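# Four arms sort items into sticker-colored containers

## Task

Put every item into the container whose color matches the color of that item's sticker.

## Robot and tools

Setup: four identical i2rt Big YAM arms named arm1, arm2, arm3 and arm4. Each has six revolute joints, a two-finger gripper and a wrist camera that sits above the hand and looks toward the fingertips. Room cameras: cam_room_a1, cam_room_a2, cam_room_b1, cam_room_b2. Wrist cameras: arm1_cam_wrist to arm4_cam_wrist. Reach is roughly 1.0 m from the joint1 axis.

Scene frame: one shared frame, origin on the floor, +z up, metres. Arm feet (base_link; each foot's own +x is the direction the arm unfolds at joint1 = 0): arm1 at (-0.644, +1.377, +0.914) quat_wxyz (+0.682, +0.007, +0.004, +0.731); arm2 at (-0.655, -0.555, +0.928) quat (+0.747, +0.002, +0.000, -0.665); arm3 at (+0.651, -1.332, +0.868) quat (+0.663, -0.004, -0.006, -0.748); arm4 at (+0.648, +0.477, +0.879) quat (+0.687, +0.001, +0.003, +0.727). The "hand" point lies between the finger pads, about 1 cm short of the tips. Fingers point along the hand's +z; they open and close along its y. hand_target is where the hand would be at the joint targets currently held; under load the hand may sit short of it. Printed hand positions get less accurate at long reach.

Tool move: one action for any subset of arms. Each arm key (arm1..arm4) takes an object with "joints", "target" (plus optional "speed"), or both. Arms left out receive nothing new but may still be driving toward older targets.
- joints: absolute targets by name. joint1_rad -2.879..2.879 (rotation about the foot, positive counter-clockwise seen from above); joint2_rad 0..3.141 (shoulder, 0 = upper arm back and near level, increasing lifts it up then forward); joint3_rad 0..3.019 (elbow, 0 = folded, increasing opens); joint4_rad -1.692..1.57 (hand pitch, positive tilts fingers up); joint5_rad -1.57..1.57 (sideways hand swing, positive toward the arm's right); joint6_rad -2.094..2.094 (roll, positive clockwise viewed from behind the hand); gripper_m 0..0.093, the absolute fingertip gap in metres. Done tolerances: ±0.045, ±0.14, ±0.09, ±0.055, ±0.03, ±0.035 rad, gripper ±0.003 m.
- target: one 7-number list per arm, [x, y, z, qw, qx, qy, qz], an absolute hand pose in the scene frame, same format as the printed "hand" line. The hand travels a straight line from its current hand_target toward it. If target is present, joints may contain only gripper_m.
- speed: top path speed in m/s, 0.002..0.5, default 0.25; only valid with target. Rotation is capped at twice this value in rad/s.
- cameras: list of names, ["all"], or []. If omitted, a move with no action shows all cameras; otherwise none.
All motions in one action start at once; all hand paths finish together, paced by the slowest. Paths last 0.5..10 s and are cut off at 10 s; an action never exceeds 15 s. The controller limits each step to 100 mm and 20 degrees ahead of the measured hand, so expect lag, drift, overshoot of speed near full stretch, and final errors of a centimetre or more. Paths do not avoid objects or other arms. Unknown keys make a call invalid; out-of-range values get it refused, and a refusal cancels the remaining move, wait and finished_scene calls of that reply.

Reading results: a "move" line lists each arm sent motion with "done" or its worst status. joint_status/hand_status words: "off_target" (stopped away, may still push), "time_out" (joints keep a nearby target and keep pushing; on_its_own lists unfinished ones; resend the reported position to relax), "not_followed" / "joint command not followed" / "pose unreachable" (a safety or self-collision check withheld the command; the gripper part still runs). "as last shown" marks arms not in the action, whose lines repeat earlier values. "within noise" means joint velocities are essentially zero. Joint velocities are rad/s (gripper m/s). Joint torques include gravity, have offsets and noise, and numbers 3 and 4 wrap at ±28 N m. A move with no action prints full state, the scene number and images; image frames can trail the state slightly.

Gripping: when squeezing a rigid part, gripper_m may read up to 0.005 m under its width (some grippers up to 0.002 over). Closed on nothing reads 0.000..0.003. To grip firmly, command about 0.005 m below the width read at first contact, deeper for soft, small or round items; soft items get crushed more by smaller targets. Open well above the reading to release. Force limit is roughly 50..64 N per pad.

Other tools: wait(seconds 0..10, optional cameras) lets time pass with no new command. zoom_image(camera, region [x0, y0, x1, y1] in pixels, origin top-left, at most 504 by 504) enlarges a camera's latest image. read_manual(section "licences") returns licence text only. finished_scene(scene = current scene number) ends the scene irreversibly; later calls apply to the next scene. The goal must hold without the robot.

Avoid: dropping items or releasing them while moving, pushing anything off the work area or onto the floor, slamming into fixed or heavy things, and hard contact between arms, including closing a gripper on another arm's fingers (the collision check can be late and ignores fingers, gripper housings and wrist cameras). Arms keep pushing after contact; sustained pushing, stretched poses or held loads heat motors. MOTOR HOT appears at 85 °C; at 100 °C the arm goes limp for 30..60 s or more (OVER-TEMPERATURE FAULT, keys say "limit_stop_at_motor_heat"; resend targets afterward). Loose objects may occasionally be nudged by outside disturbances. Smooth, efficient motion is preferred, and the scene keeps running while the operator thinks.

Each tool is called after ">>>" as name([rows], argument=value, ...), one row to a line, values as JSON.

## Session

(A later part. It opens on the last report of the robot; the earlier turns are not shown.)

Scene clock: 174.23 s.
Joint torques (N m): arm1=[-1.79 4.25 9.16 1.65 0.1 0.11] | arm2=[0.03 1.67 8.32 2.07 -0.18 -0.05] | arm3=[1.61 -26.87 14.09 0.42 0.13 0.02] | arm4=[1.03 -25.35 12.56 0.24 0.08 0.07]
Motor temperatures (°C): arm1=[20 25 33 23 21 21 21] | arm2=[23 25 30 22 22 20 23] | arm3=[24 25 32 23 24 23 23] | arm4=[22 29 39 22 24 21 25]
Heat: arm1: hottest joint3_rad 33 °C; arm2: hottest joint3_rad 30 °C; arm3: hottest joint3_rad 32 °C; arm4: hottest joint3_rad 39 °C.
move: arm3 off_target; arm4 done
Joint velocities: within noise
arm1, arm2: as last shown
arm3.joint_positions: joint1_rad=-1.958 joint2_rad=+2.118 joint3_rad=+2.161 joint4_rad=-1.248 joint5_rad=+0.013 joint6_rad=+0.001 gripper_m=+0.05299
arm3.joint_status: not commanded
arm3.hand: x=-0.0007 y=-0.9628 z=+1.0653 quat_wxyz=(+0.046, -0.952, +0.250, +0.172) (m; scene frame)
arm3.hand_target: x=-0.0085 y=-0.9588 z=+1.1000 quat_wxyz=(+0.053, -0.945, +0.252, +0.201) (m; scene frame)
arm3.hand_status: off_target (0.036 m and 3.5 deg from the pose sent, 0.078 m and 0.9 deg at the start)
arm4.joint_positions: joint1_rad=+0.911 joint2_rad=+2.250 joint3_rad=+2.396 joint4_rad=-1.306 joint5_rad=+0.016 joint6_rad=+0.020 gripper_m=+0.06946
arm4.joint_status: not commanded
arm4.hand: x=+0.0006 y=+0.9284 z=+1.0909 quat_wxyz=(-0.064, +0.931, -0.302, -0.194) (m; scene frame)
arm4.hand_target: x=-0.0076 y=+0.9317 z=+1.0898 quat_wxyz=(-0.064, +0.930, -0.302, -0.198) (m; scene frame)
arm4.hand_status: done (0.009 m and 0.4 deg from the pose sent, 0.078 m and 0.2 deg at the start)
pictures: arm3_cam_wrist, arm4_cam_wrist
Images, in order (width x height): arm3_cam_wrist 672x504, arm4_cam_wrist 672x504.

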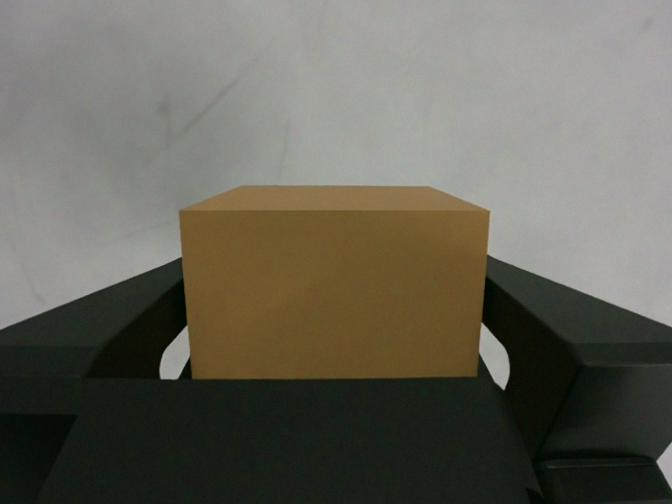

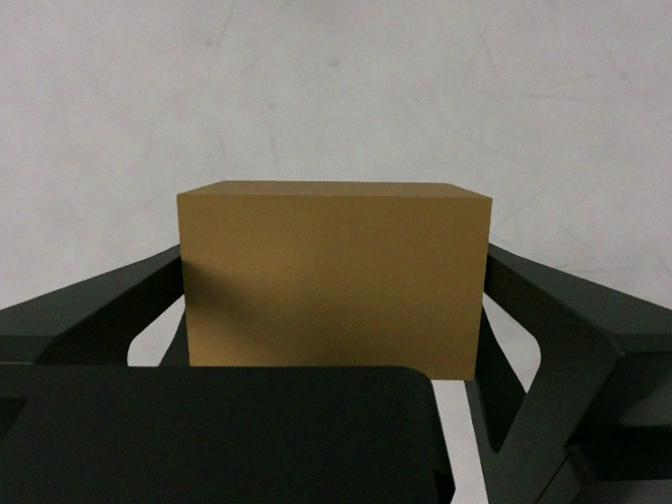

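>>> move(arm3={"target":[0.264,-1.105,1.13,0.0984,-0.8929,0.2375,0.3698],"speed":0.25}, arm4={"target":[0.28,0.728,1.13,0.1183,-0.8787,0.2855,0.3640],"speed":0.25})

>>> move(arm3={"joints":{"joint2_rad":0.55,"joint3_rad":1.4,"joint4_rad":-1.0}}, arm4={"joints":{"joint2_rad":0.55,"joint3_rad":1.4,"joint4_rad":-1.0}})

>>> move(arm3={"joints":{"joint1_rad":0.969,"joint5_rad":0,"joint6_rad":0}}, arm4={"joints":{"joint1_rad":-1.12,"joint5_rad":0,"joint6_rad":0}})

>>> move(arm3={"joints":{"joint2_rad":1.1,"joint3_rad":1.3,"joint4_rad":-1.4}}, arm4={"joints":{"joint2_rad":1.1,"joint3_rad":1.3,"joint4_rad":-1.4}}, cameras=["arm3_cam_wrist","arm4_cam_wrist","cam_room_a1","cam_room_a2"])

Scene clock: 189.93 s.
Joint torques (N m): arm1=[-1.38 4.07 9.52 1.47 0.09 0.12] | arm2=[0.03 1.55 8.34 2.04 -0.18 -0.06] | arm3=[0.62 -7.18 9.87 2.19 -0.08 -0.13] | arm4=[1.08 -7 9.73 1.74 0.22 0.15]
Motor temperatures (°C): arm1=[20 24 33 23 21 21 21] | arm2=[23 25 30 22 22 20 23] | arm3=[24 27 34 23 24 23 24] | arm4=[22 27 41 22 24 21 25]
Heat: arm1: hottest joint3_rad 33 °C; arm2: hottest joint3_rad 30 °C; arm3: hottest joint3_rad 34 °C; arm4: hottest joint3_rad 41 °C.
move: arm3 done; arm4 done
Joint velocities: within noise
arm1, arm2: as last shown
arm3.joint_positions: joint1_rad=-1.958 joint2_rad=+1.042 joint3_rad=+0.911 joint4_rad=-0.659 joint5_rad=+0.012 joint6_rad=+0.001 gripper_m=+0.05299
arm3.joint_status: not commanded
arm3.hand: x=+0.2652 y=-1.1104 z=+1.1297 quat_wxyz=(+0.095, -0.895, +0.237, +0.365) (m; scene frame)
arm3.hand_target: x=+0.2641 y=-1.1050 z=+1.1300 quat_wxyz=(+0.099, -0.893, +0.238, +0.370) (m; scene frame)
arm3.hand_status: done (0.006 m and 0.7 deg from the pose sent, 0.307 m and 24.4 deg at the start)
arm4.joint_positions: joint1_rad=+0.928 joint2_rad=+1.047 joint3_rad=+0.873 joint4_rad=-0.628 joint5_rad=+0.035 joint6_rad=+0.020 gripper_m=+0.06946
arm4.joint_status: not commanded
arm4.hand: x=+0.2865 y=+0.7271 z=+1.1280 quat_wxyz=(-0.118, +0.882, -0.284, -0.357) (m; scene frame)
arm4.hand_target: x=+0.2801 y=+0.7279 z=+1.1301 quat_wxyz=(-0.118, +0.879, -0.285, -0.364) (m; scene frame)
arm4.hand_status: done (0.007 m and 0.9 deg from the pose sent, 0.346 m and 21.4 deg at the start)
pictures: none

Scene clock: 191.70 s.
Joint torques (N m): arm1=[-1.67 4.25 9.24 1.54 0.13 0.14] | arm2=[-0.03 1.55 8.35 2.03 -0.18 -0.06] | arm3=[0.56 1.44 8.08 1.81 -0.08 -0.13] | arm4=[1.2 2.02 7.94 1.13 0.22 0.11]
Motor temperatures (°C): arm1=[20 24 33 23 21 21 21] | arm2=[23 25 30 22 22 20 23] | arm3=[24 27 34 23 24 23 24] | arm4=[22 27 40 22 24 21 25]
Heat: arm1: hottest joint3_rad 33 °C; arm2: hottest joint3_rad 30 °C; arm3: hottest joint3_rad 34 °C; arm4: hottest joint3_rad 40 °C.
move: arm3 done; arm4 done
Joint velocities: within noise
arm1, arm2: as last shown
arm3.joint_positions: joint1_rad=-1.958 joint2_rad=+0.559 joint3_rad=+1.396 joint4_rad=-0.998 joint5_rad=+0.012 joint6_rad=+0.000 gripper_m=+0.05300
arm3.joint_status: all done
arm3.hand: x=+0.4438 y=-1.2051 z=+1.4982 quat_wxyz=(+0.162, -0.738, +0.199, +0.624) (m; scene frame)
arm3.hand_target: x=+0.4498 y=-1.2061 z=+1.5018 quat_wxyz=(+0.168, -0.734, +0.199, +0.627) (m; scene frame)
arm3.hand_status: not commanded
arm4.joint_positions: joint1_rad=+0.928 joint2_rad=+0.561 joint3_rad=+1.390 joint4_rad=-0.992 joint5_rad=+0.035 joint6_rad=+0.020 gripper_m=+0.06946
arm4.joint_status: all done
arm4.hand: x=+0.4546 y=+0.6179 z=+1.5107 quat_wxyz=(-0.192, +0.723, -0.240, -0.619) (m; scene frame)
arm4.hand_target: x=+0.4608 y=+0.6124 z=+1.5158 quat_wxyz=(-0.189, +0.718, -0.241, -0.625) (m; scene frame)
arm4.hand_status: not commanded
pictures: none

Scene clock: 194.03 s.
Joint torques (N m): arm1=[-1.67 4.25 9.22 1.51 0.12 0.12] | arm2=[-0.03 1.55 8.32 2.03 -0.18 -0.05] | arm3=[2.02 2.2 7.95 1.8 0.08 -0.05] | arm4=[0.56 1.32 7.82 1.14 0.06 -0.06]
Motor temperatures (°C): arm1=[20 24 33 23 21 21 21] | arm2=[23 25 30 22 22 20 23] | arm3=[24 26 34 23 24 23 24] | arm4=[22 27 40 22 24 21 25]
Heat: arm1: hottest joint3_rad 33 °C; arm2: hottest joint3_rad 30 °C; arm3: hottest joint3_rad 34 °C; arm4: hottest joint3_rad 40 °C.
move: arm3 done; arm4 done
Joint velocities: within noise
arm1.joint_positions: joint1_rad=-2.272 joint2_rad=+0.554 joint3_rad=+1.394 joint4_rad=-0.993 joint5_rad=-0.008 joint6_rad=-0.004 gripper_m=+0.09306
arm1.joint_status: not commanded
arm1.hand: x=-0.4433 y=+1.2371 z=+1.5449 quat_wxyz=(-0.614, -0.231, -0.728, +0.202) (m; scene frame)
arm1.hand_target: x=-0.4462 y=+1.2393 z=+1.5468 quat_wxyz=(-0.615, -0.234, -0.726, +0.200) (m; scene frame)
arm1.hand_status: not commanded
arm2.joint_positions: joint1_rad=+0.920 joint2_rad=+0.554 joint3_rad=+1.407 joint4_rad=-0.987 joint5_rad=-0.002 joint6_rad=+0.001 gripper_m=+0.08493
arm2.joint_status: not commanded
arm2.hand: x=-0.4560 y=-0.6758 z=+1.5701 quat_wxyz=(-0.636, -0.199, -0.726, +0.171) (m; scene frame)
arm2.hand_target: x=-0.4576 y=-0.6765 z=+1.5645 quat_wxyz=(-0.628, -0.198, -0.731, +0.175) (m; scene frame)
arm2.hand_status: not commanded
arm3.joint_positions: joint1_rad=+0.958 joint2_rad=+0.559 joint3_rad=+1.396 joint4_rad=-0.998 joint5_rad=-0.001 joint6_rad=+0.000 gripper_m=+0.05303
arm3.joint_status: all done
arm3.hand: x=+0.8267 y=-1.4822 z=+1.5024 quat_wxyz=(-0.607, -0.269, -0.709, +0.236) (m; scene frame)
arm3.hand_target: x=+0.8239 y=-1.4766 z=+1.5059 quat_wxyz=(-0.612, -0.264, -0.707, +0.235) (m; scene frame)
arm3.hand_status: not commanded
arm4.joint_positions: joint1_rad=-1.116 joint2_rad=+0.561 joint3_rad=+1.390 joint4_rad=-0.992 joint5_rad=+0.001 joint6_rad=+0.013 gripper_m=+0.06945
arm4.joint_status: all done
arm4.hand: x=+0.8607 y=+0.5964 z=+1.5088 quat_wxyz=(-0.623, +0.188, -0.740, -0.166) (m; scene frame)
arm4.hand_target: x=+0.8538 y=+0.5918 z=+1.5140 quat_wxyz=(-0.629, +0.191, -0.736, -0.163) (m; scene frame)
arm4.hand_status: not commanded
pictures: none

Scene clock: 195.47 s.
Joint torques (N m): arm1=[-1.73 4.42 9.31 1.47 0.11 0.09] | arm2=[-0.03 1.55 8.32 2.02 -0.18 -0.05] | arm3=[2.08 -8.59 10.48 0.44 0.08 -0.04] | arm4=[0.56 -9.47 10.47 0.31 0.07 -0.08]
Motor temperatures (°C): arm1=[20 24 33 23 21 21 21] | arm2=[23 25 30 22 22 20 23] | arm3=[24 26 33 23 24 23 24] | arm4=[22 27 40 22 24 21 25]
Heat: arm1: hottest joint3_rad 33 °C; arm2: hottest joint3_rad 30 °C; arm3: hottest joint3_rad 33 °C; arm4: hottest joint3_rad 40 °C.
move: arm3 done; arm4 done
Joint velocities: within noise
arm1, arm2: as last shown
arm3.joint_positions: joint1_rad=+0.958 joint2_rad=+1.109 joint3_rad=+1.287 joint4_rad=-1.393 joint5_rad=-0.001 joint6_rad=+0.000 gripper_m=+0.05303
arm3.joint_status: all done
arm3.hand: x=+0.9299 y=-1.5790 z=+1.2063 quat_wxyz=(-0.168, -0.352, -0.918, +0.069) (m; scene frame)
arm3.hand_target: x=+0.9315 y=-1.5751 z=+1.2149 quat_wxyz=(-0.176, -0.346, -0.919, +0.071) (m; scene frame)
arm3.hand_status: not commanded
arm4.joint_positions: joint1_rad=-1.116 joint2_rad=+1.113 joint3_rad=+1.277 joint4_rad=-1.389 joint5_rad=+0.001 joint6_rad=+0.013 gripper_m=+0.06944
arm4.joint_status: all done
arm4.hand: x=+0.9779 y=+0.6618 z=+1.2062 quat_wxyz=(-0.164, +0.243, -0.955, -0.043) (m; scene frame)
arm4.hand_target: x=+0.9773 y=+0.6602 z=+1.2204 quat_wxyz=(-0.176, +0.247, -0.952, -0.045) (m; scene frame)
arm4.hand_status: not commanded
pictures: arm3_cam_wrist, arm4_cam_wrist, cam_room_a1, cam_room_a2
Images, in order (width x height): arm3_cam_wrist 672x504, arm4_cam_wrist 672x504, cam_room_a1 672x504, cam_room_a2 672x504.

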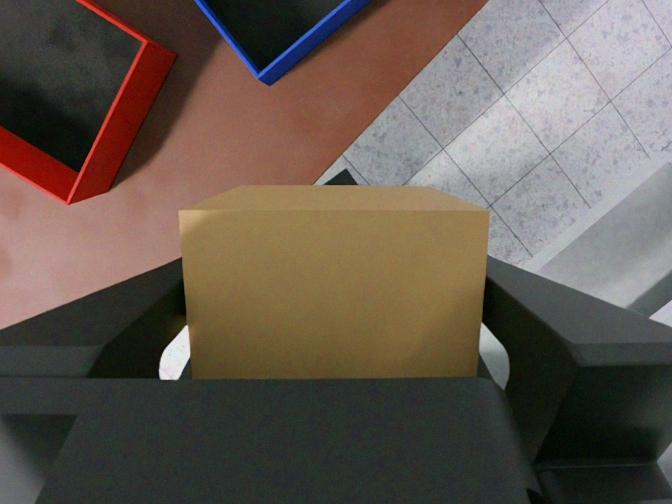

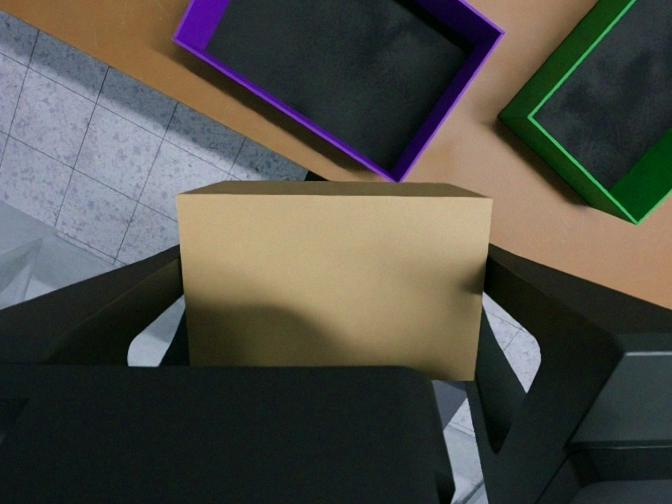

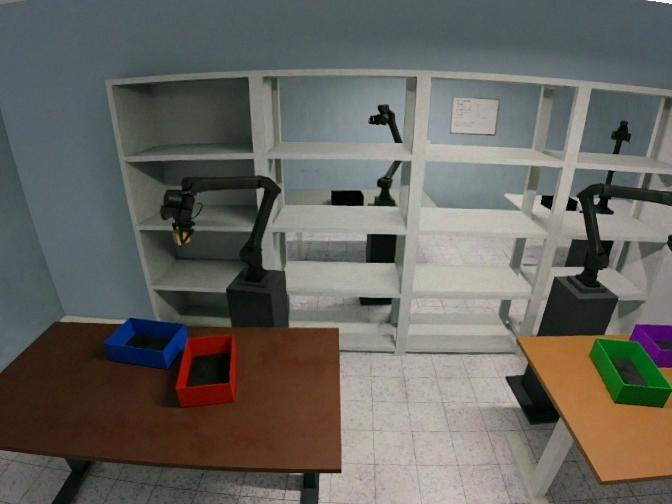

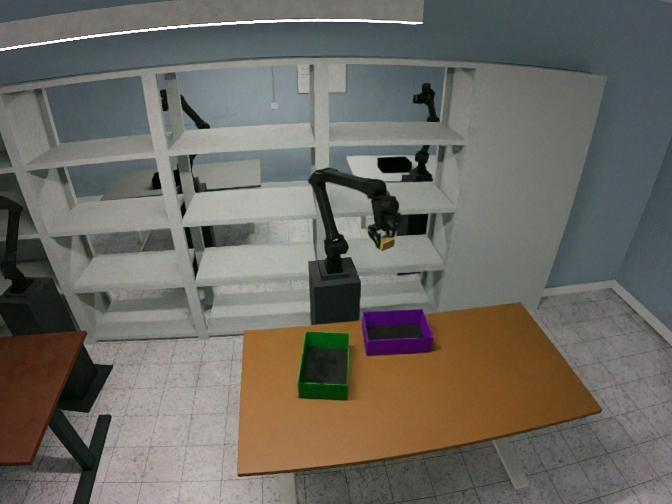

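>>> move(arm3={"target":[1.118,-1.732,0.93,0.2145,0.1274,0.9679,-0.0282]}, arm4={"target":[1.068,0.715,0.93,0.2164,0,0.9763,0]}, cameras=["arm3_cam_wrist","arm4_cam_wrist"])

Scene clock: 212.33 s.
Joint torques (N m): arm1=[-1.03 4.31 9.31 1.7 0.1 0.14] | arm2=[-0.03 1.61 8.35 2.07 -0.18 -0.06] | arm3=[0.21 -19.43 12.16 1.13 -0.28 -0.12] | arm4=[1.08 -14.21 7.43 1.1 0.43 0.2]
Motor temperatures (°C): arm1=[20 24 33 23 21 21 21] | arm2=[23 25 29 22 22 20 23] | arm3=[24 26 32 23 24 23 24] | arm4=[22 26 38 22 24 21 26]
Heat: arm1: hottest joint3_rad 33 °C; arm2: hottest joint3_rad 29 °C; arm3: hottest joint3_rad 32 °C; arm4: hottest joint3_rad 38 °C.
move: arm3 off_target; arm4 done
Joint velocities: within noise
arm1, arm2: as last shown
arm3.joint_positions: joint1_rad=+0.937 joint2_rad=+1.856 joint3_rad=+1.278 joint4_rad=-0.682 joint5_rad=-0.212 joint6_rad=-0.456 gripper_m=+0.05304
arm3.joint_status: not commanded
arm3.hand: x=+1.1041 y=-1.7076 z=+0.9067 quat_wxyz=(-0.187, -0.129, -0.974, +0.008) (m; scene frame)
arm3.hand_target: x=+1.1165 y=-1.7309 z=+0.9308 quat_wxyz=(-0.214, -0.127, -0.968, +0.029) (m; scene frame)
arm3.hand_status: off_target (0.037 m and 3.9 deg from the pose sent, 0.368 m and 27.3 deg at the start)
arm4.joint_positions: joint1_rad=-1.032 joint2_rad=+1.561 joint3_rad=+0.913 joint4_rad=-0.570 joint5_rad=+0.237 joint6_rad=+0.543 gripper_m=+0.06944
arm4.joint_status: not commanded
arm4.hand: x=+1.0643 y=+0.7092 z=+0.9274 quat_wxyz=(-0.207, +0.005, -0.978, +0.006) (m; scene frame)
arm4.hand_target: x=+1.0680 y=+0.7150 z=+0.9302 quat_wxyz=(-0.216, +0.000, -0.976, +0.000) (m; scene frame)
arm4.hand_status: done (0.007 m and 1.4 deg from the pose sent, 0.295 m and 29.1 deg at the start)
pictures: arm3_cam_wrist, arm4_cam_wrist
Images, in order (width x height): arm3_cam_wrist 672x504, arm4_cam_wrist 672x504.

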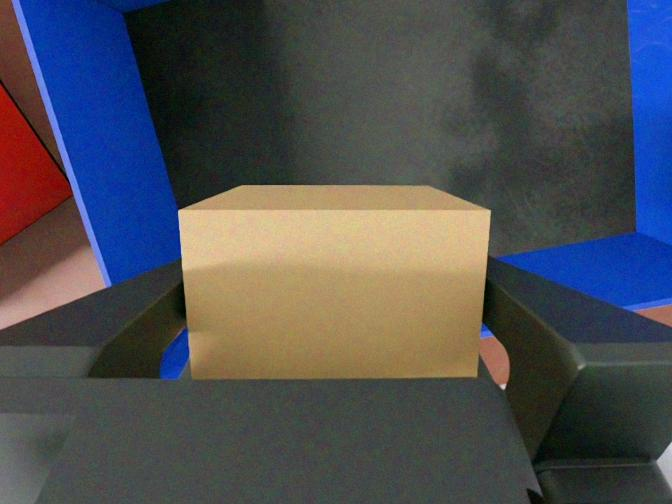

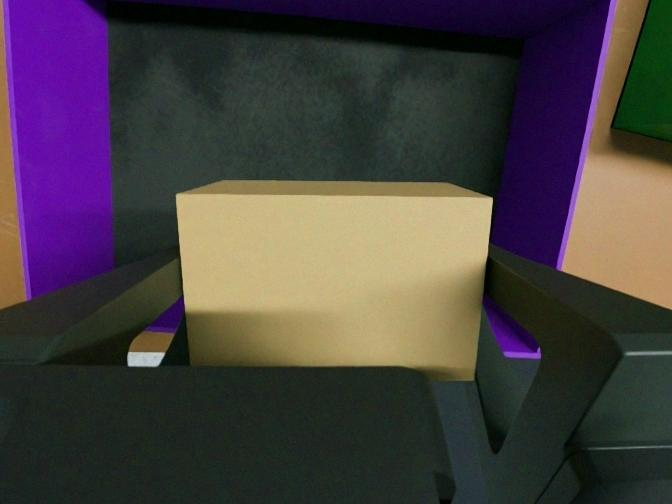

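>>> move(arm3={"target":[1.115,-1.768,0.89,0.2159,0.0681,0.9740,-0.0151],"speed":0.15}, arm4={"target":[1.073,0.735,0.85,0.2164,0,0.9763,0],"speed":0.15}, cameras=["arm3_cam_wrist","arm4_cam_wrist"])

Scene clock: 227.73 s.
Joint torques (N m): arm1=[-1.55 4.25 9.33 1.59 0.07 0.13] | arm2=[0.09 1.49 8.36 2 -0.18 -0.05] | arm3=[0.32 -19.96 11.82 0.92 -0.33 -0.12] | arm4=[1.26 -15.44 6.28 1.11 0.4 0.16]
Motor temperatures (°C): arm1=[20 24 33 23 21 21 21] | arm2=[23 25 29 22 22 20 23] | arm3=[24 26 32 23 24 23 24] | arm4=[22 26 36 22 24 21 26]
Heat: arm1: hottest joint3_rad 33 °C; arm2: hottest joint3_rad 29 °C; arm3: hottest joint3_rad 32 °C; arm4: hottest joint3_rad 36 °C.
move: arm3 off_target; arm4 done
Joint velocities: within noise
arm1, arm2: as last shown
arm3.joint_positions: joint1_rad=+0.872 joint2_rad=+1.972 joint3_rad=+1.354 joint4_rad=-0.671 joint5_rad=-0.277 joint6_rad=-0.632 gripper_m=+0.05304
arm3.joint_status: not commanded
arm3.hand: x=+1.1024 y=-1.7457 z=+0.8734 quat_wxyz=(-0.196, -0.071, -0.978, -0.003) (m; scene frame)
arm3.hand_target: x=+1.1140 y=-1.7671 z=+0.8909 quat_wxyz=(-0.216, -0.068, -0.974, +0.015) (m; scene frame)
arm3.hand_status: off_target (0.031 m and 3.1 deg from the pose sent, 0.064 m and 7.7 deg at the start)
arm4.joint_positions: joint1_rad=-0.999 joint2_rad=+1.752 joint3_rad=+0.895 joint4_rad=-0.363 joint5_rad=+0.249 joint6_rad=+0.573 gripper_m=+0.06944
arm4.joint_status: not commanded
arm4.hand: x=+1.0699 y=+0.7304 z=+0.8503 quat_wxyz=(-0.210, +0.005, -0.978, +0.004) (m; scene frame)
arm4.hand_target: x=+1.0730 y=+0.7350 z=+0.8501 quat_wxyz=(-0.216, +0.000, -0.976, +0.000) (m; scene frame)
arm4.hand_status: done (0.006 m and 1.1 deg from the pose sent, 0.082 m and 1.4 deg at the start)
pictures: arm3_cam_wrist, arm4_cam_wrist
Images, in order (width x height): arm3_cam_wrist 672x504, arm4_cam_wrist 672x504.

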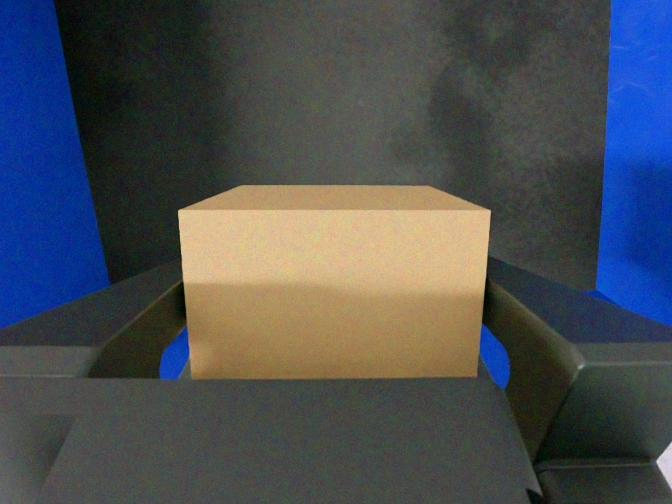

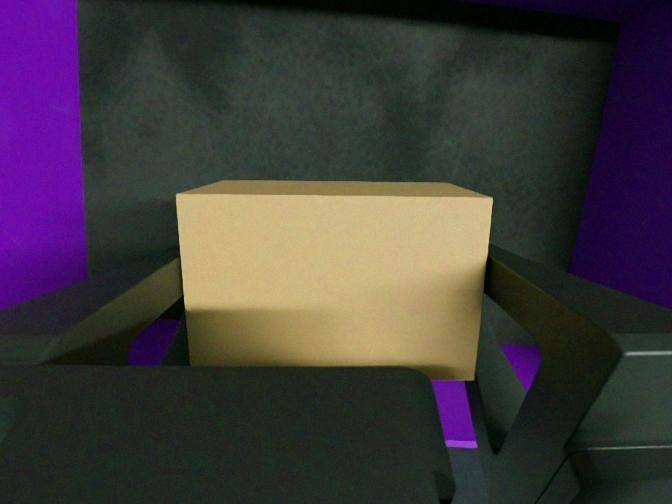

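>>> move(arm3={"target":[1.122,-1.768,0.80,0.2159,0.0681,0.9740,-0.0151],"speed":0.15}, arm4={"target":[1.075,0.735,0.775,0.2164,0,0.9763,0],"speed":0.15})

>>> move(arm3={"target":[1.122,-1.768,0.757,0.2159,0.0681,0.9740,-0.0151],"speed":0.06}, arm4={"target":[1.075,0.735,0.74,0.2164,0,0.9763,0],"speed":0.06}, cameras=["arm3_cam_wrist","arm4_cam_wrist"])

Scene clock: 235.30 s.
Joint torques (N m): arm1=[-1.26 3.9 9.26 1.48 0.09 0.14] | arm2=[-0.03 1.49 8.35 2.06 -0.18 -0.05] | arm3=[1.14 -21.89 8.84 1.13 -0.23 -0.03] | arm4=[0.79 -15.91 4.94 1.14 0.43 0.17]
Motor temperatures (°C): arm1=[20 24 33 23 21 21 21] | arm2=[23 25 29 22 22 20 23] | arm3=[24 26 32 23 24 23 24] | arm4=[22 26 35 22 24 21 26]
Heat: arm1: hottest joint3_rad 33 °C; arm2: hottest joint3_rad 29 °C; arm3: hottest joint3_rad 32 °C; arm4: hottest joint3_rad 35 °C.
move: arm3 off_target; arm4 done
Joint velocities: within noise
arm1, arm2: as last shown
arm3.joint_positions: joint1_rad=+0.872 joint2_rad=+2.130 joint3_rad=+1.354 joint4_rad=-0.494 joint5_rad=-0.277 joint6_rad=-0.632 gripper_m=+0.05304
arm3.joint_status: not commanded
arm3.hand: x=+1.1118 y=-1.7568 z=+0.7913 quat_wxyz=(-0.203, -0.069, -0.977, +0.003) (m; scene frame)
arm3.hand_target: x=+1.1217 y=-1.7677 z=+0.8004 quat_wxyz=(-0.216, -0.068, -0.974, +0.015) (m; scene frame)
arm3.hand_status: off_target (0.017 m and 2.1 deg from the pose sent, 0.079 m and 3.1 deg at the start)
arm4.joint_positions: joint1_rad=-0.999 joint2_rad=+1.933 joint3_rad=+0.883 joint4_rad=-0.163 joint5_rad=+0.249 joint6_rad=+0.573 gripper_m=+0.06944
arm4.joint_status: not commanded
arm4.hand: x=+1.0730 y=+0.7326 z=+0.7783 quat_wxyz=(-0.212, +0.005, -0.977, +0.002) (m; scene frame)
arm4.hand_target: x=+1.0750 y=+0.7350 z=+0.7751 quat_wxyz=(-0.216, +0.000, -0.976, +0.000) (m; scene frame)
arm4.hand_status: done (0.005 m and 0.8 deg from the pose sent, 0.076 m and 1.1 deg at the start)
pictures: none

Scene clock: 236.63 s.
Joint torques (N m): arm1=[-1.9 4.19 9.24 1.48 0.09 0.06] | arm2=[0.03 1.55 8.34 2.06 -0.18 -0.05] | arm3=[1.14 -20.89 8.32 1.21 -0.23 -0.03] | arm4=[0.73 -15.38 4.72 1.14 0.37 0.15]
Motor temperatures (°C): arm1=[20 24 33 23 21 21 21] | arm2=[23 25 29 22 22 20 23] | arm3=[24 26 32 23 24 23 24] | arm4=[22 26 35 22 24 21 26]
Heat: arm1: hottest joint3_rad 33 °C; arm2: hottest joint3_rad 29 °C; arm3: hottest joint3_rad 32 °C; arm4: hottest joint3_rad 35 °C.
move: arm3 off_target; arm4 done
Joint velocities: within noise
arm1, arm2: as last shown
arm3.joint_positions: joint1_rad=+0.872 joint2_rad=+2.200 joint3_rad=+1.354 joint4_rad=-0.413 joint5_rad=-0.277 joint6_rad=-0.632 gripper_m=+0.05304
arm3.joint_status: not commanded
arm3.hand: x=+1.1135 y=-1.7592 z=+0.7550 quat_wxyz=(-0.207, -0.069, -0.976, +0.007) (m; scene frame)
arm3.hand_target: x=+1.1218 y=-1.7678 z=+0.7573 quat_wxyz=(-0.216, -0.068, -0.974, +0.015) (m; scene frame)
arm3.hand_status: off_target (0.012 m and 1.4 deg from the pose sent, 0.037 m and 2.1 deg at the start)
arm4.joint_positions: joint1_rad=-0.999 joint2_rad=+2.018 joint3_rad=+0.883 joint4_rad=-0.077 joint5_rad=+0.249 joint6_rad=+0.573 gripper_m=+0.06944
arm4.joint_status: not commanded
arm4.hand: x=+1.0719 y=+0.7318 z=+0.7455 quat_wxyz=(-0.213, +0.005, -0.977, +0.002) (m; scene frame)
arm4.hand_target: x=+1.0749 y=+0.7350 z=+0.7401 quat_wxyz=(-0.216, +0.000, -0.976, +0.000) (m; scene frame)
arm4.hand_status: done (0.007 m and 0.7 deg from the pose sent, 0.038 m and 0.8 deg at the start)
pictures: arm3_cam_wrist, arm4_cam_wrist
Images, in order (width x height): arm3_cam_wrist 672x504, arm4_cam_wrist 672x504.

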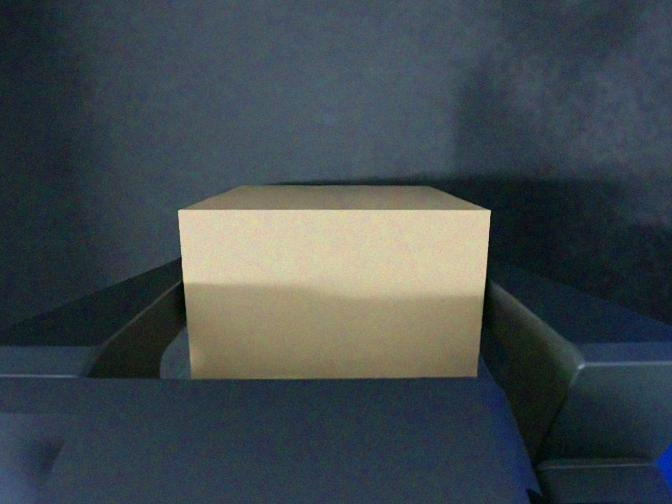

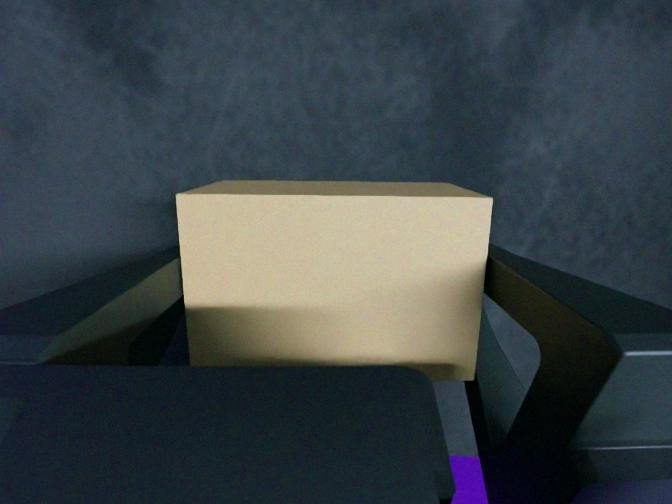

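>>> move(arm3={"target":[1.122,-1.768,0.738,0.2159,0.0681,0.9740,-0.0151],"speed":0.04}, arm4={"target":[1.075,0.735,0.722,0.2164,0,0.9763,0],"speed":0.04})

>>> move(arm3={"target":[1.122,-1.768,0.727,0.2159,0.0681,0.9740,-0.0151],"speed":0.04}, arm4={"target":[1.075,0.735,0.714,0.2164,0,0.9763,0],"speed":0.04})

Scene clock: 241.10 s.
Joint torques (N m): arm1=[-1.79 4.66 9.31 1.46 0.11 0.12] | arm2=[0.09 1.49 8.34 2.04 -0.18 -0.05] | arm3=[1.14 -19.25 8.35 1.26 -0.21 -0.01] | arm4=[0.85 -13.39 4.86 1.14 0.39 0.17]
Motor temperatures (°C): arm1=[20 24 33 23 21 21 21] | arm2=[23 25 29 22 22 20 23] | arm3=[24 26 32 23 24 23 24] | arm4=[22 26 34 22 24 21 26]
Heat: arm1: hottest joint3_rad 33 °C; arm2: hottest joint3_rad 29 °C; arm3: hottest joint3_rad 32 °C; arm4: hottest joint3_rad 34 °C.
move: arm3 off_target; arm4 off_target
Joint velocities: within noise
arm1, arm2: as last shown
arm3.joint_positions: joint1_rad=+0.872 joint2_rad=+2.216 joint3_rad=+1.354 joint4_rad=-0.379 joint5_rad=-0.277 joint6_rad=-0.632 gripper_m=+0.05304
arm3.joint_status: not commanded
arm3.hand: x=+1.1162 y=-1.7620 z=+0.7478 quat_wxyz=(-0.213, -0.067, -0.975, +0.013) (m; scene frame)
arm3.hand_target: x=+1.1217 y=-1.7677 z=+0.7383 quat_wxyz=(-0.216, -0.068, -0.974, +0.015) (m; scene frame)
arm3.hand_status: off_target (0.013 m and 0.4 deg from the pose sent, 0.021 m and 1.4 deg at the start)
arm4.joint_positions: joint1_rad=-0.999 joint2_rad=+2.040 joint3_rad=+0.883 joint4_rad=-0.035 joint5_rad=+0.249 joint6_rad=+0.575 gripper_m=+0.06944
arm4.joint_status: not commanded
arm4.hand: x=+1.0746 y=+0.7337 z=+0.7383 quat_wxyz=(-0.220, +0.003, -0.975, -0.003) (m; scene frame)
arm4.hand_target: x=+1.0745 y=+0.7347 z=+0.7226 quat_wxyz=(-0.216, +0.000, -0.976, +0.000) (m; scene frame)
arm4.hand_status: off_target (0.016 m and 0.7 deg from the pose sent, 0.024 m and 0.7 deg at the start)
pictures: none

Scene clock: 242.07 s.
Joint torques (N m): arm1=[-1.55 4.19 9.26 1.58 0.11 0.08] | arm2=[-0.03 1.55 8.35 2.04 -0.18 -0.06] | arm3=[1.2 -17.67 8.4 1.44 -0.2 -0.02] | arm4=[1.49 -11.99 4.98 1.24 0.35 0.15]
Motor temperatures (°C): arm1=[20 24 33 23 21 21 21] | arm2=[23 25 29 22 22 20 23] | arm3=[24 26 32 23 24 23 24] | arm4=[22 26 34 22 24 21 26]
Heat: arm1: hottest joint3_rad 33 °C; arm2: hottest joint3_rad 29 °C; arm3: hottest joint3_rad 32 °C; arm4: hottest joint3_rad 34 °C.
move: arm3 off_target; arm4 off_target
Joint velocities: within noise
arm1, arm2: as last shown
arm3.joint_positions: joint1_rad=+0.872 joint2_rad=+2.220 joint3_rad=+1.354 joint4_rad=-0.362 joint5_rad=-0.277 joint6_rad=-0.632 gripper_m=+0.05304
arm3.joint_status: not commanded
arm3.hand: x=+1.1182 y=-1.7643 z=+0.7471 quat_wxyz=(-0.218, -0.066, -0.974, +0.017) (m; scene frame)
arm3.hand_target: x=+1.1212 y=-1.7673 z=+0.7275 quat_wxyz=(-0.216, -0.068, -0.974, +0.015) (m; scene frame)
arm3.hand_status: off_target (0.021 m and 0.4 deg from the pose sent, 0.022 m and 0.4 deg at the start)
arm4.joint_positions: joint1_rad=-0.999 joint2_rad=+2.044 joint3_rad=+0.883 joint4_rad=-0.018 joint5_rad=+0.250 joint6_rad=+0.575 gripper_m=+0.06944
arm4.joint_status: not commanded
arm4.hand: x=+1.0769 y=+0.7352 z=+0.7380 quat_wxyz=(-0.226, +0.002, -0.974, -0.007) (m; scene frame)
arm4.hand_target: x=+1.0739 y=+0.7343 z=+0.7151 quat_wxyz=(-0.216, +0.000, -0.976, +0.000) (m; scene frame)
arm4.hand_status: off_target (0.024 m and 1.4 deg from the pose sent, 0.024 m and 0.7 deg at the start)
pictures: none

Contact on both. Release.

>>> move(arm3={"joints":{"gripper_m":0.078}}, arm4={"joints":{"gripper_m":0.092}})

>>> move(arm3={"target":[1.105,-1.755,0.93,0.2159,0.0681,0.9740,-0.0151],"speed":0.15}, arm4={"target":[1.06,0.735,0.95,0.2164,0,0.9763,0],"speed":0.15}, cameras=["arm3_cam_wrist","arm4_cam_wrist","cam_room_a1","cam_room_a2"])

Scene clock: 246.33 s.
Joint torques (N m): arm1=[-1.2 4.54 9.36 1.57 0.11 0.1] | arm2=[-0.03 1.55 8.35 2.04 -0.19 -0.05] | arm3=[1.26 -17.96 8.39 0.95 -0.13 -0.01] | arm4=[1.14 -13.22 4.57 1.01 0.24 0.11]
Motor temperatures (°C): arm1=[20 24 32 23 21 21 21] | arm2=[23 25 29 22 22 20 23] | arm3=[24 27 32 23 24 23 24] | arm4=[22 25 34 22 24 21 26]
Heat: arm1: hottest joint3_rad 32 °C; arm2: hottest joint3_rad 29 °C; arm3: hottest joint3_rad 32 °C; arm4: hottest joint3_rad 34 °C.
move: arm3 done; arm4 done
Joint velocities: within noise
arm1.joint_positions: joint1_rad=-2.272 joint2_rad=+0.554 joint3_rad=+1.394 joint4_rad=-0.993 joint5_rad=-0.008 joint6_rad=-0.004 gripper_m=+0.09306
arm1.joint_status: not commanded
arm1.hand: x=-0.4433 y=+1.2371 z=+1.5449 quat_wxyz=(-0.614, -0.231, -0.728, +0.202) (m; scene frame)
arm1.hand_target: x=-0.4462 y=+1.2393 z=+1.5468 quat_wxyz=(-0.615, -0.234, -0.726, +0.200) (m; scene frame)
arm1.hand_status: not commanded
arm2.joint_positions: joint1_rad=+0.920 joint2_rad=+0.554 joint3_rad=+1.407 joint4_rad=-0.987 joint5_rad=-0.002 joint6_rad=+0.001 gripper_m=+0.08493
arm2.joint_status: not commanded
arm2.hand: x=-0.4560 y=-0.6758 z=+1.5701 quat_wxyz=(-0.636, -0.199, -0.726, +0.171) (m; scene frame)
arm2.hand_target: x=-0.4576 y=-0.6765 z=+1.5645 quat_wxyz=(-0.628, -0.198, -0.731, +0.175) (m; scene frame)
arm2.hand_status: not commanded
arm3.joint_positions: joint1_rad=+0.872 joint2_rad=+2.222 joint3_rad=+1.355 joint4_rad=-0.352 joint5_rad=-0.279 joint6_rad=-0.632 gripper_m=+0.07796
arm3.joint_status: all done
arm3.hand: x=+1.1197 y=-1.7653 z=+0.7465 quat_wxyz=(-0.221, -0.065, -0.973, +0.019) (m; scene frame)
arm3.hand_target: x=+1.1212 y=-1.7672 z=+0.7275 quat_wxyz=(-0.216, -0.068, -0.974, +0.015) (m; scene frame)
arm3.hand_status: not commanded
arm4.joint_positions: joint1_rad=-0.995 joint2_rad=+2.054 joint3_rad=+0.890 joint4_rad=-0.009 joint5_rad=+0.253 joint6_rad=+0.574 gripper_m=+0.09189
arm4.joint_status: all done
arm4.hand: x=+1.0786 y=+0.7386 z=+0.7360 quat_wxyz=(-0.229, +0.004, -0.973, -0.008) (m; scene frame)
arm4.hand_target: x=+1.0738 y=+0.7342 z=+0.7150 quat_wxyz=(-0.216, +0.000, -0.976, +0.000) (m; scene frame)
arm4.hand_status: not commanded
pictures: none

Scene clock: 248.57 s.
Joint torques (N m): arm1=[-1.55 3.6 9.07 1.4 0.1 0.1] | arm2=[0.03 1.55 8.32 2.04 -0.18 -0.05] | arm3=[0.56 -20.54 10.73 0.24 -0.24 -0.1] | arm4=[1.14 -14.1 9.88 0.01 0.41 0.22]
Motor temperatures (°C): arm1=[20 24 32 23 21 21 21] | arm2=[23 25 29 22 22 20 23] | arm3=[24 27 32 23 24 23 24] | arm4=[22 25 34 22 24 21 26]
Heat: arm1: hottest joint3_rad 32 °C; arm2: hottest joint3_rad 29 °C; arm3: hottest joint3_rad 32 °C; arm4: hottest joint3_rad 34 °C.
move: arm3 off_target; arm4 off_target
Joint velocities: within noise
arm1, arm2: as last shown
arm3.joint_positions: joint1_rad=+0.872 joint2_rad=+1.897 joint3_rad=+1.355 joint4_rad=-0.723 joint5_rad=-0.279 joint6_rad=-0.632 gripper_m=+0.07797
arm3.joint_status: not commanded
arm3.hand: x=+1.1002 y=-1.7423 z=+0.9140 quat_wxyz=(-0.205, -0.069, -0.976, +0.004) (m; scene frame)
arm3.hand_target: x=+1.1047 y=-1.7547 z=+0.9301 quat_wxyz=(-0.216, -0.068, -0.974, +0.015) (m; scene frame)
arm3.hand_status: off_target (0.021 m and 1.8 deg from the pose sent, 0.184 m and 0.9 deg at the start)
arm4.joint_positions: joint1_rad=-0.984 joint2_rad=+1.546 joint3_rad=+0.921 joint4_rad=-0.614 joint5_rad=+0.255 joint6_rad=+0.591 gripper_m=+0.09191
arm4.joint_status: not commanded
arm4.hand: x=+1.0500 y=+0.7233 z=+0.9345 quat_wxyz=(-0.204, +0.005, -0.979, +0.009) (m; scene frame)
arm4.hand_target: x=+1.0595 y=+0.7346 z=+0.9501 quat_wxyz=(-0.216, +0.000, -0.976, +0.000) (m; scene frame)
arm4.hand_status: off_target (0.022 m and 1.9 deg from the pose sent, 0.215 m and 1.8 deg at the start)
pictures: arm3_cam_wrist, arm4_cam_wrist, cam_room_a1, cam_room_a2
Images, in order (width x height): arm3_cam_wrist 672x504, arm4_cam_wrist 672x504, cam_room_a1 672x504, cam_room_a2 672x504.

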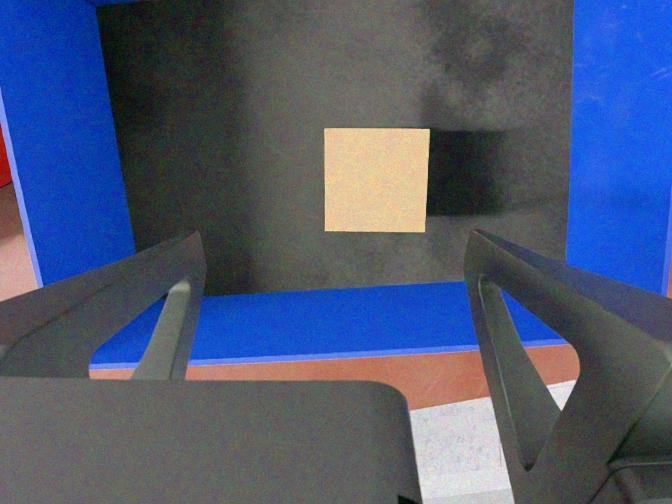

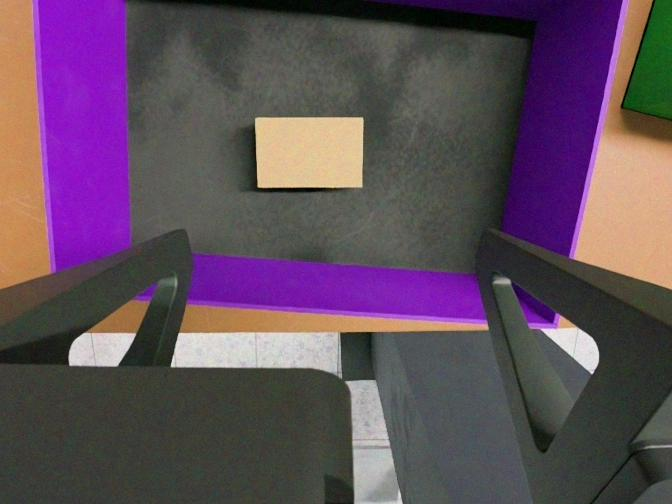

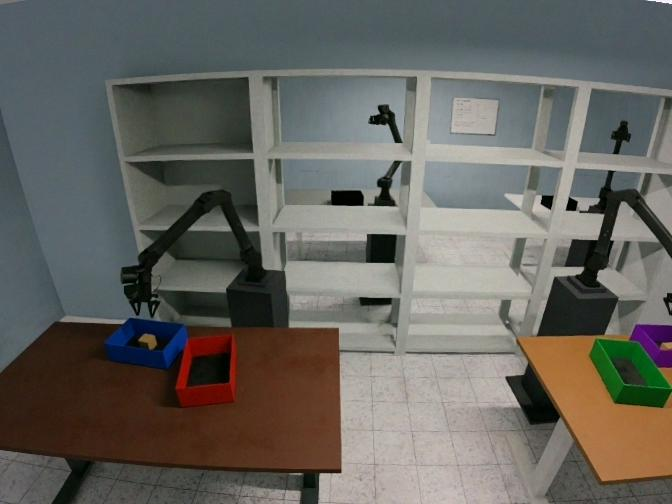

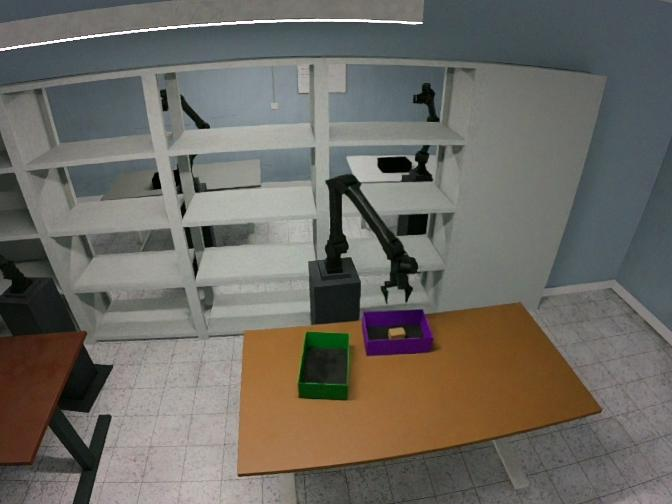

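>>> finished_scene(scene=3)

The scene is finished: the task was done.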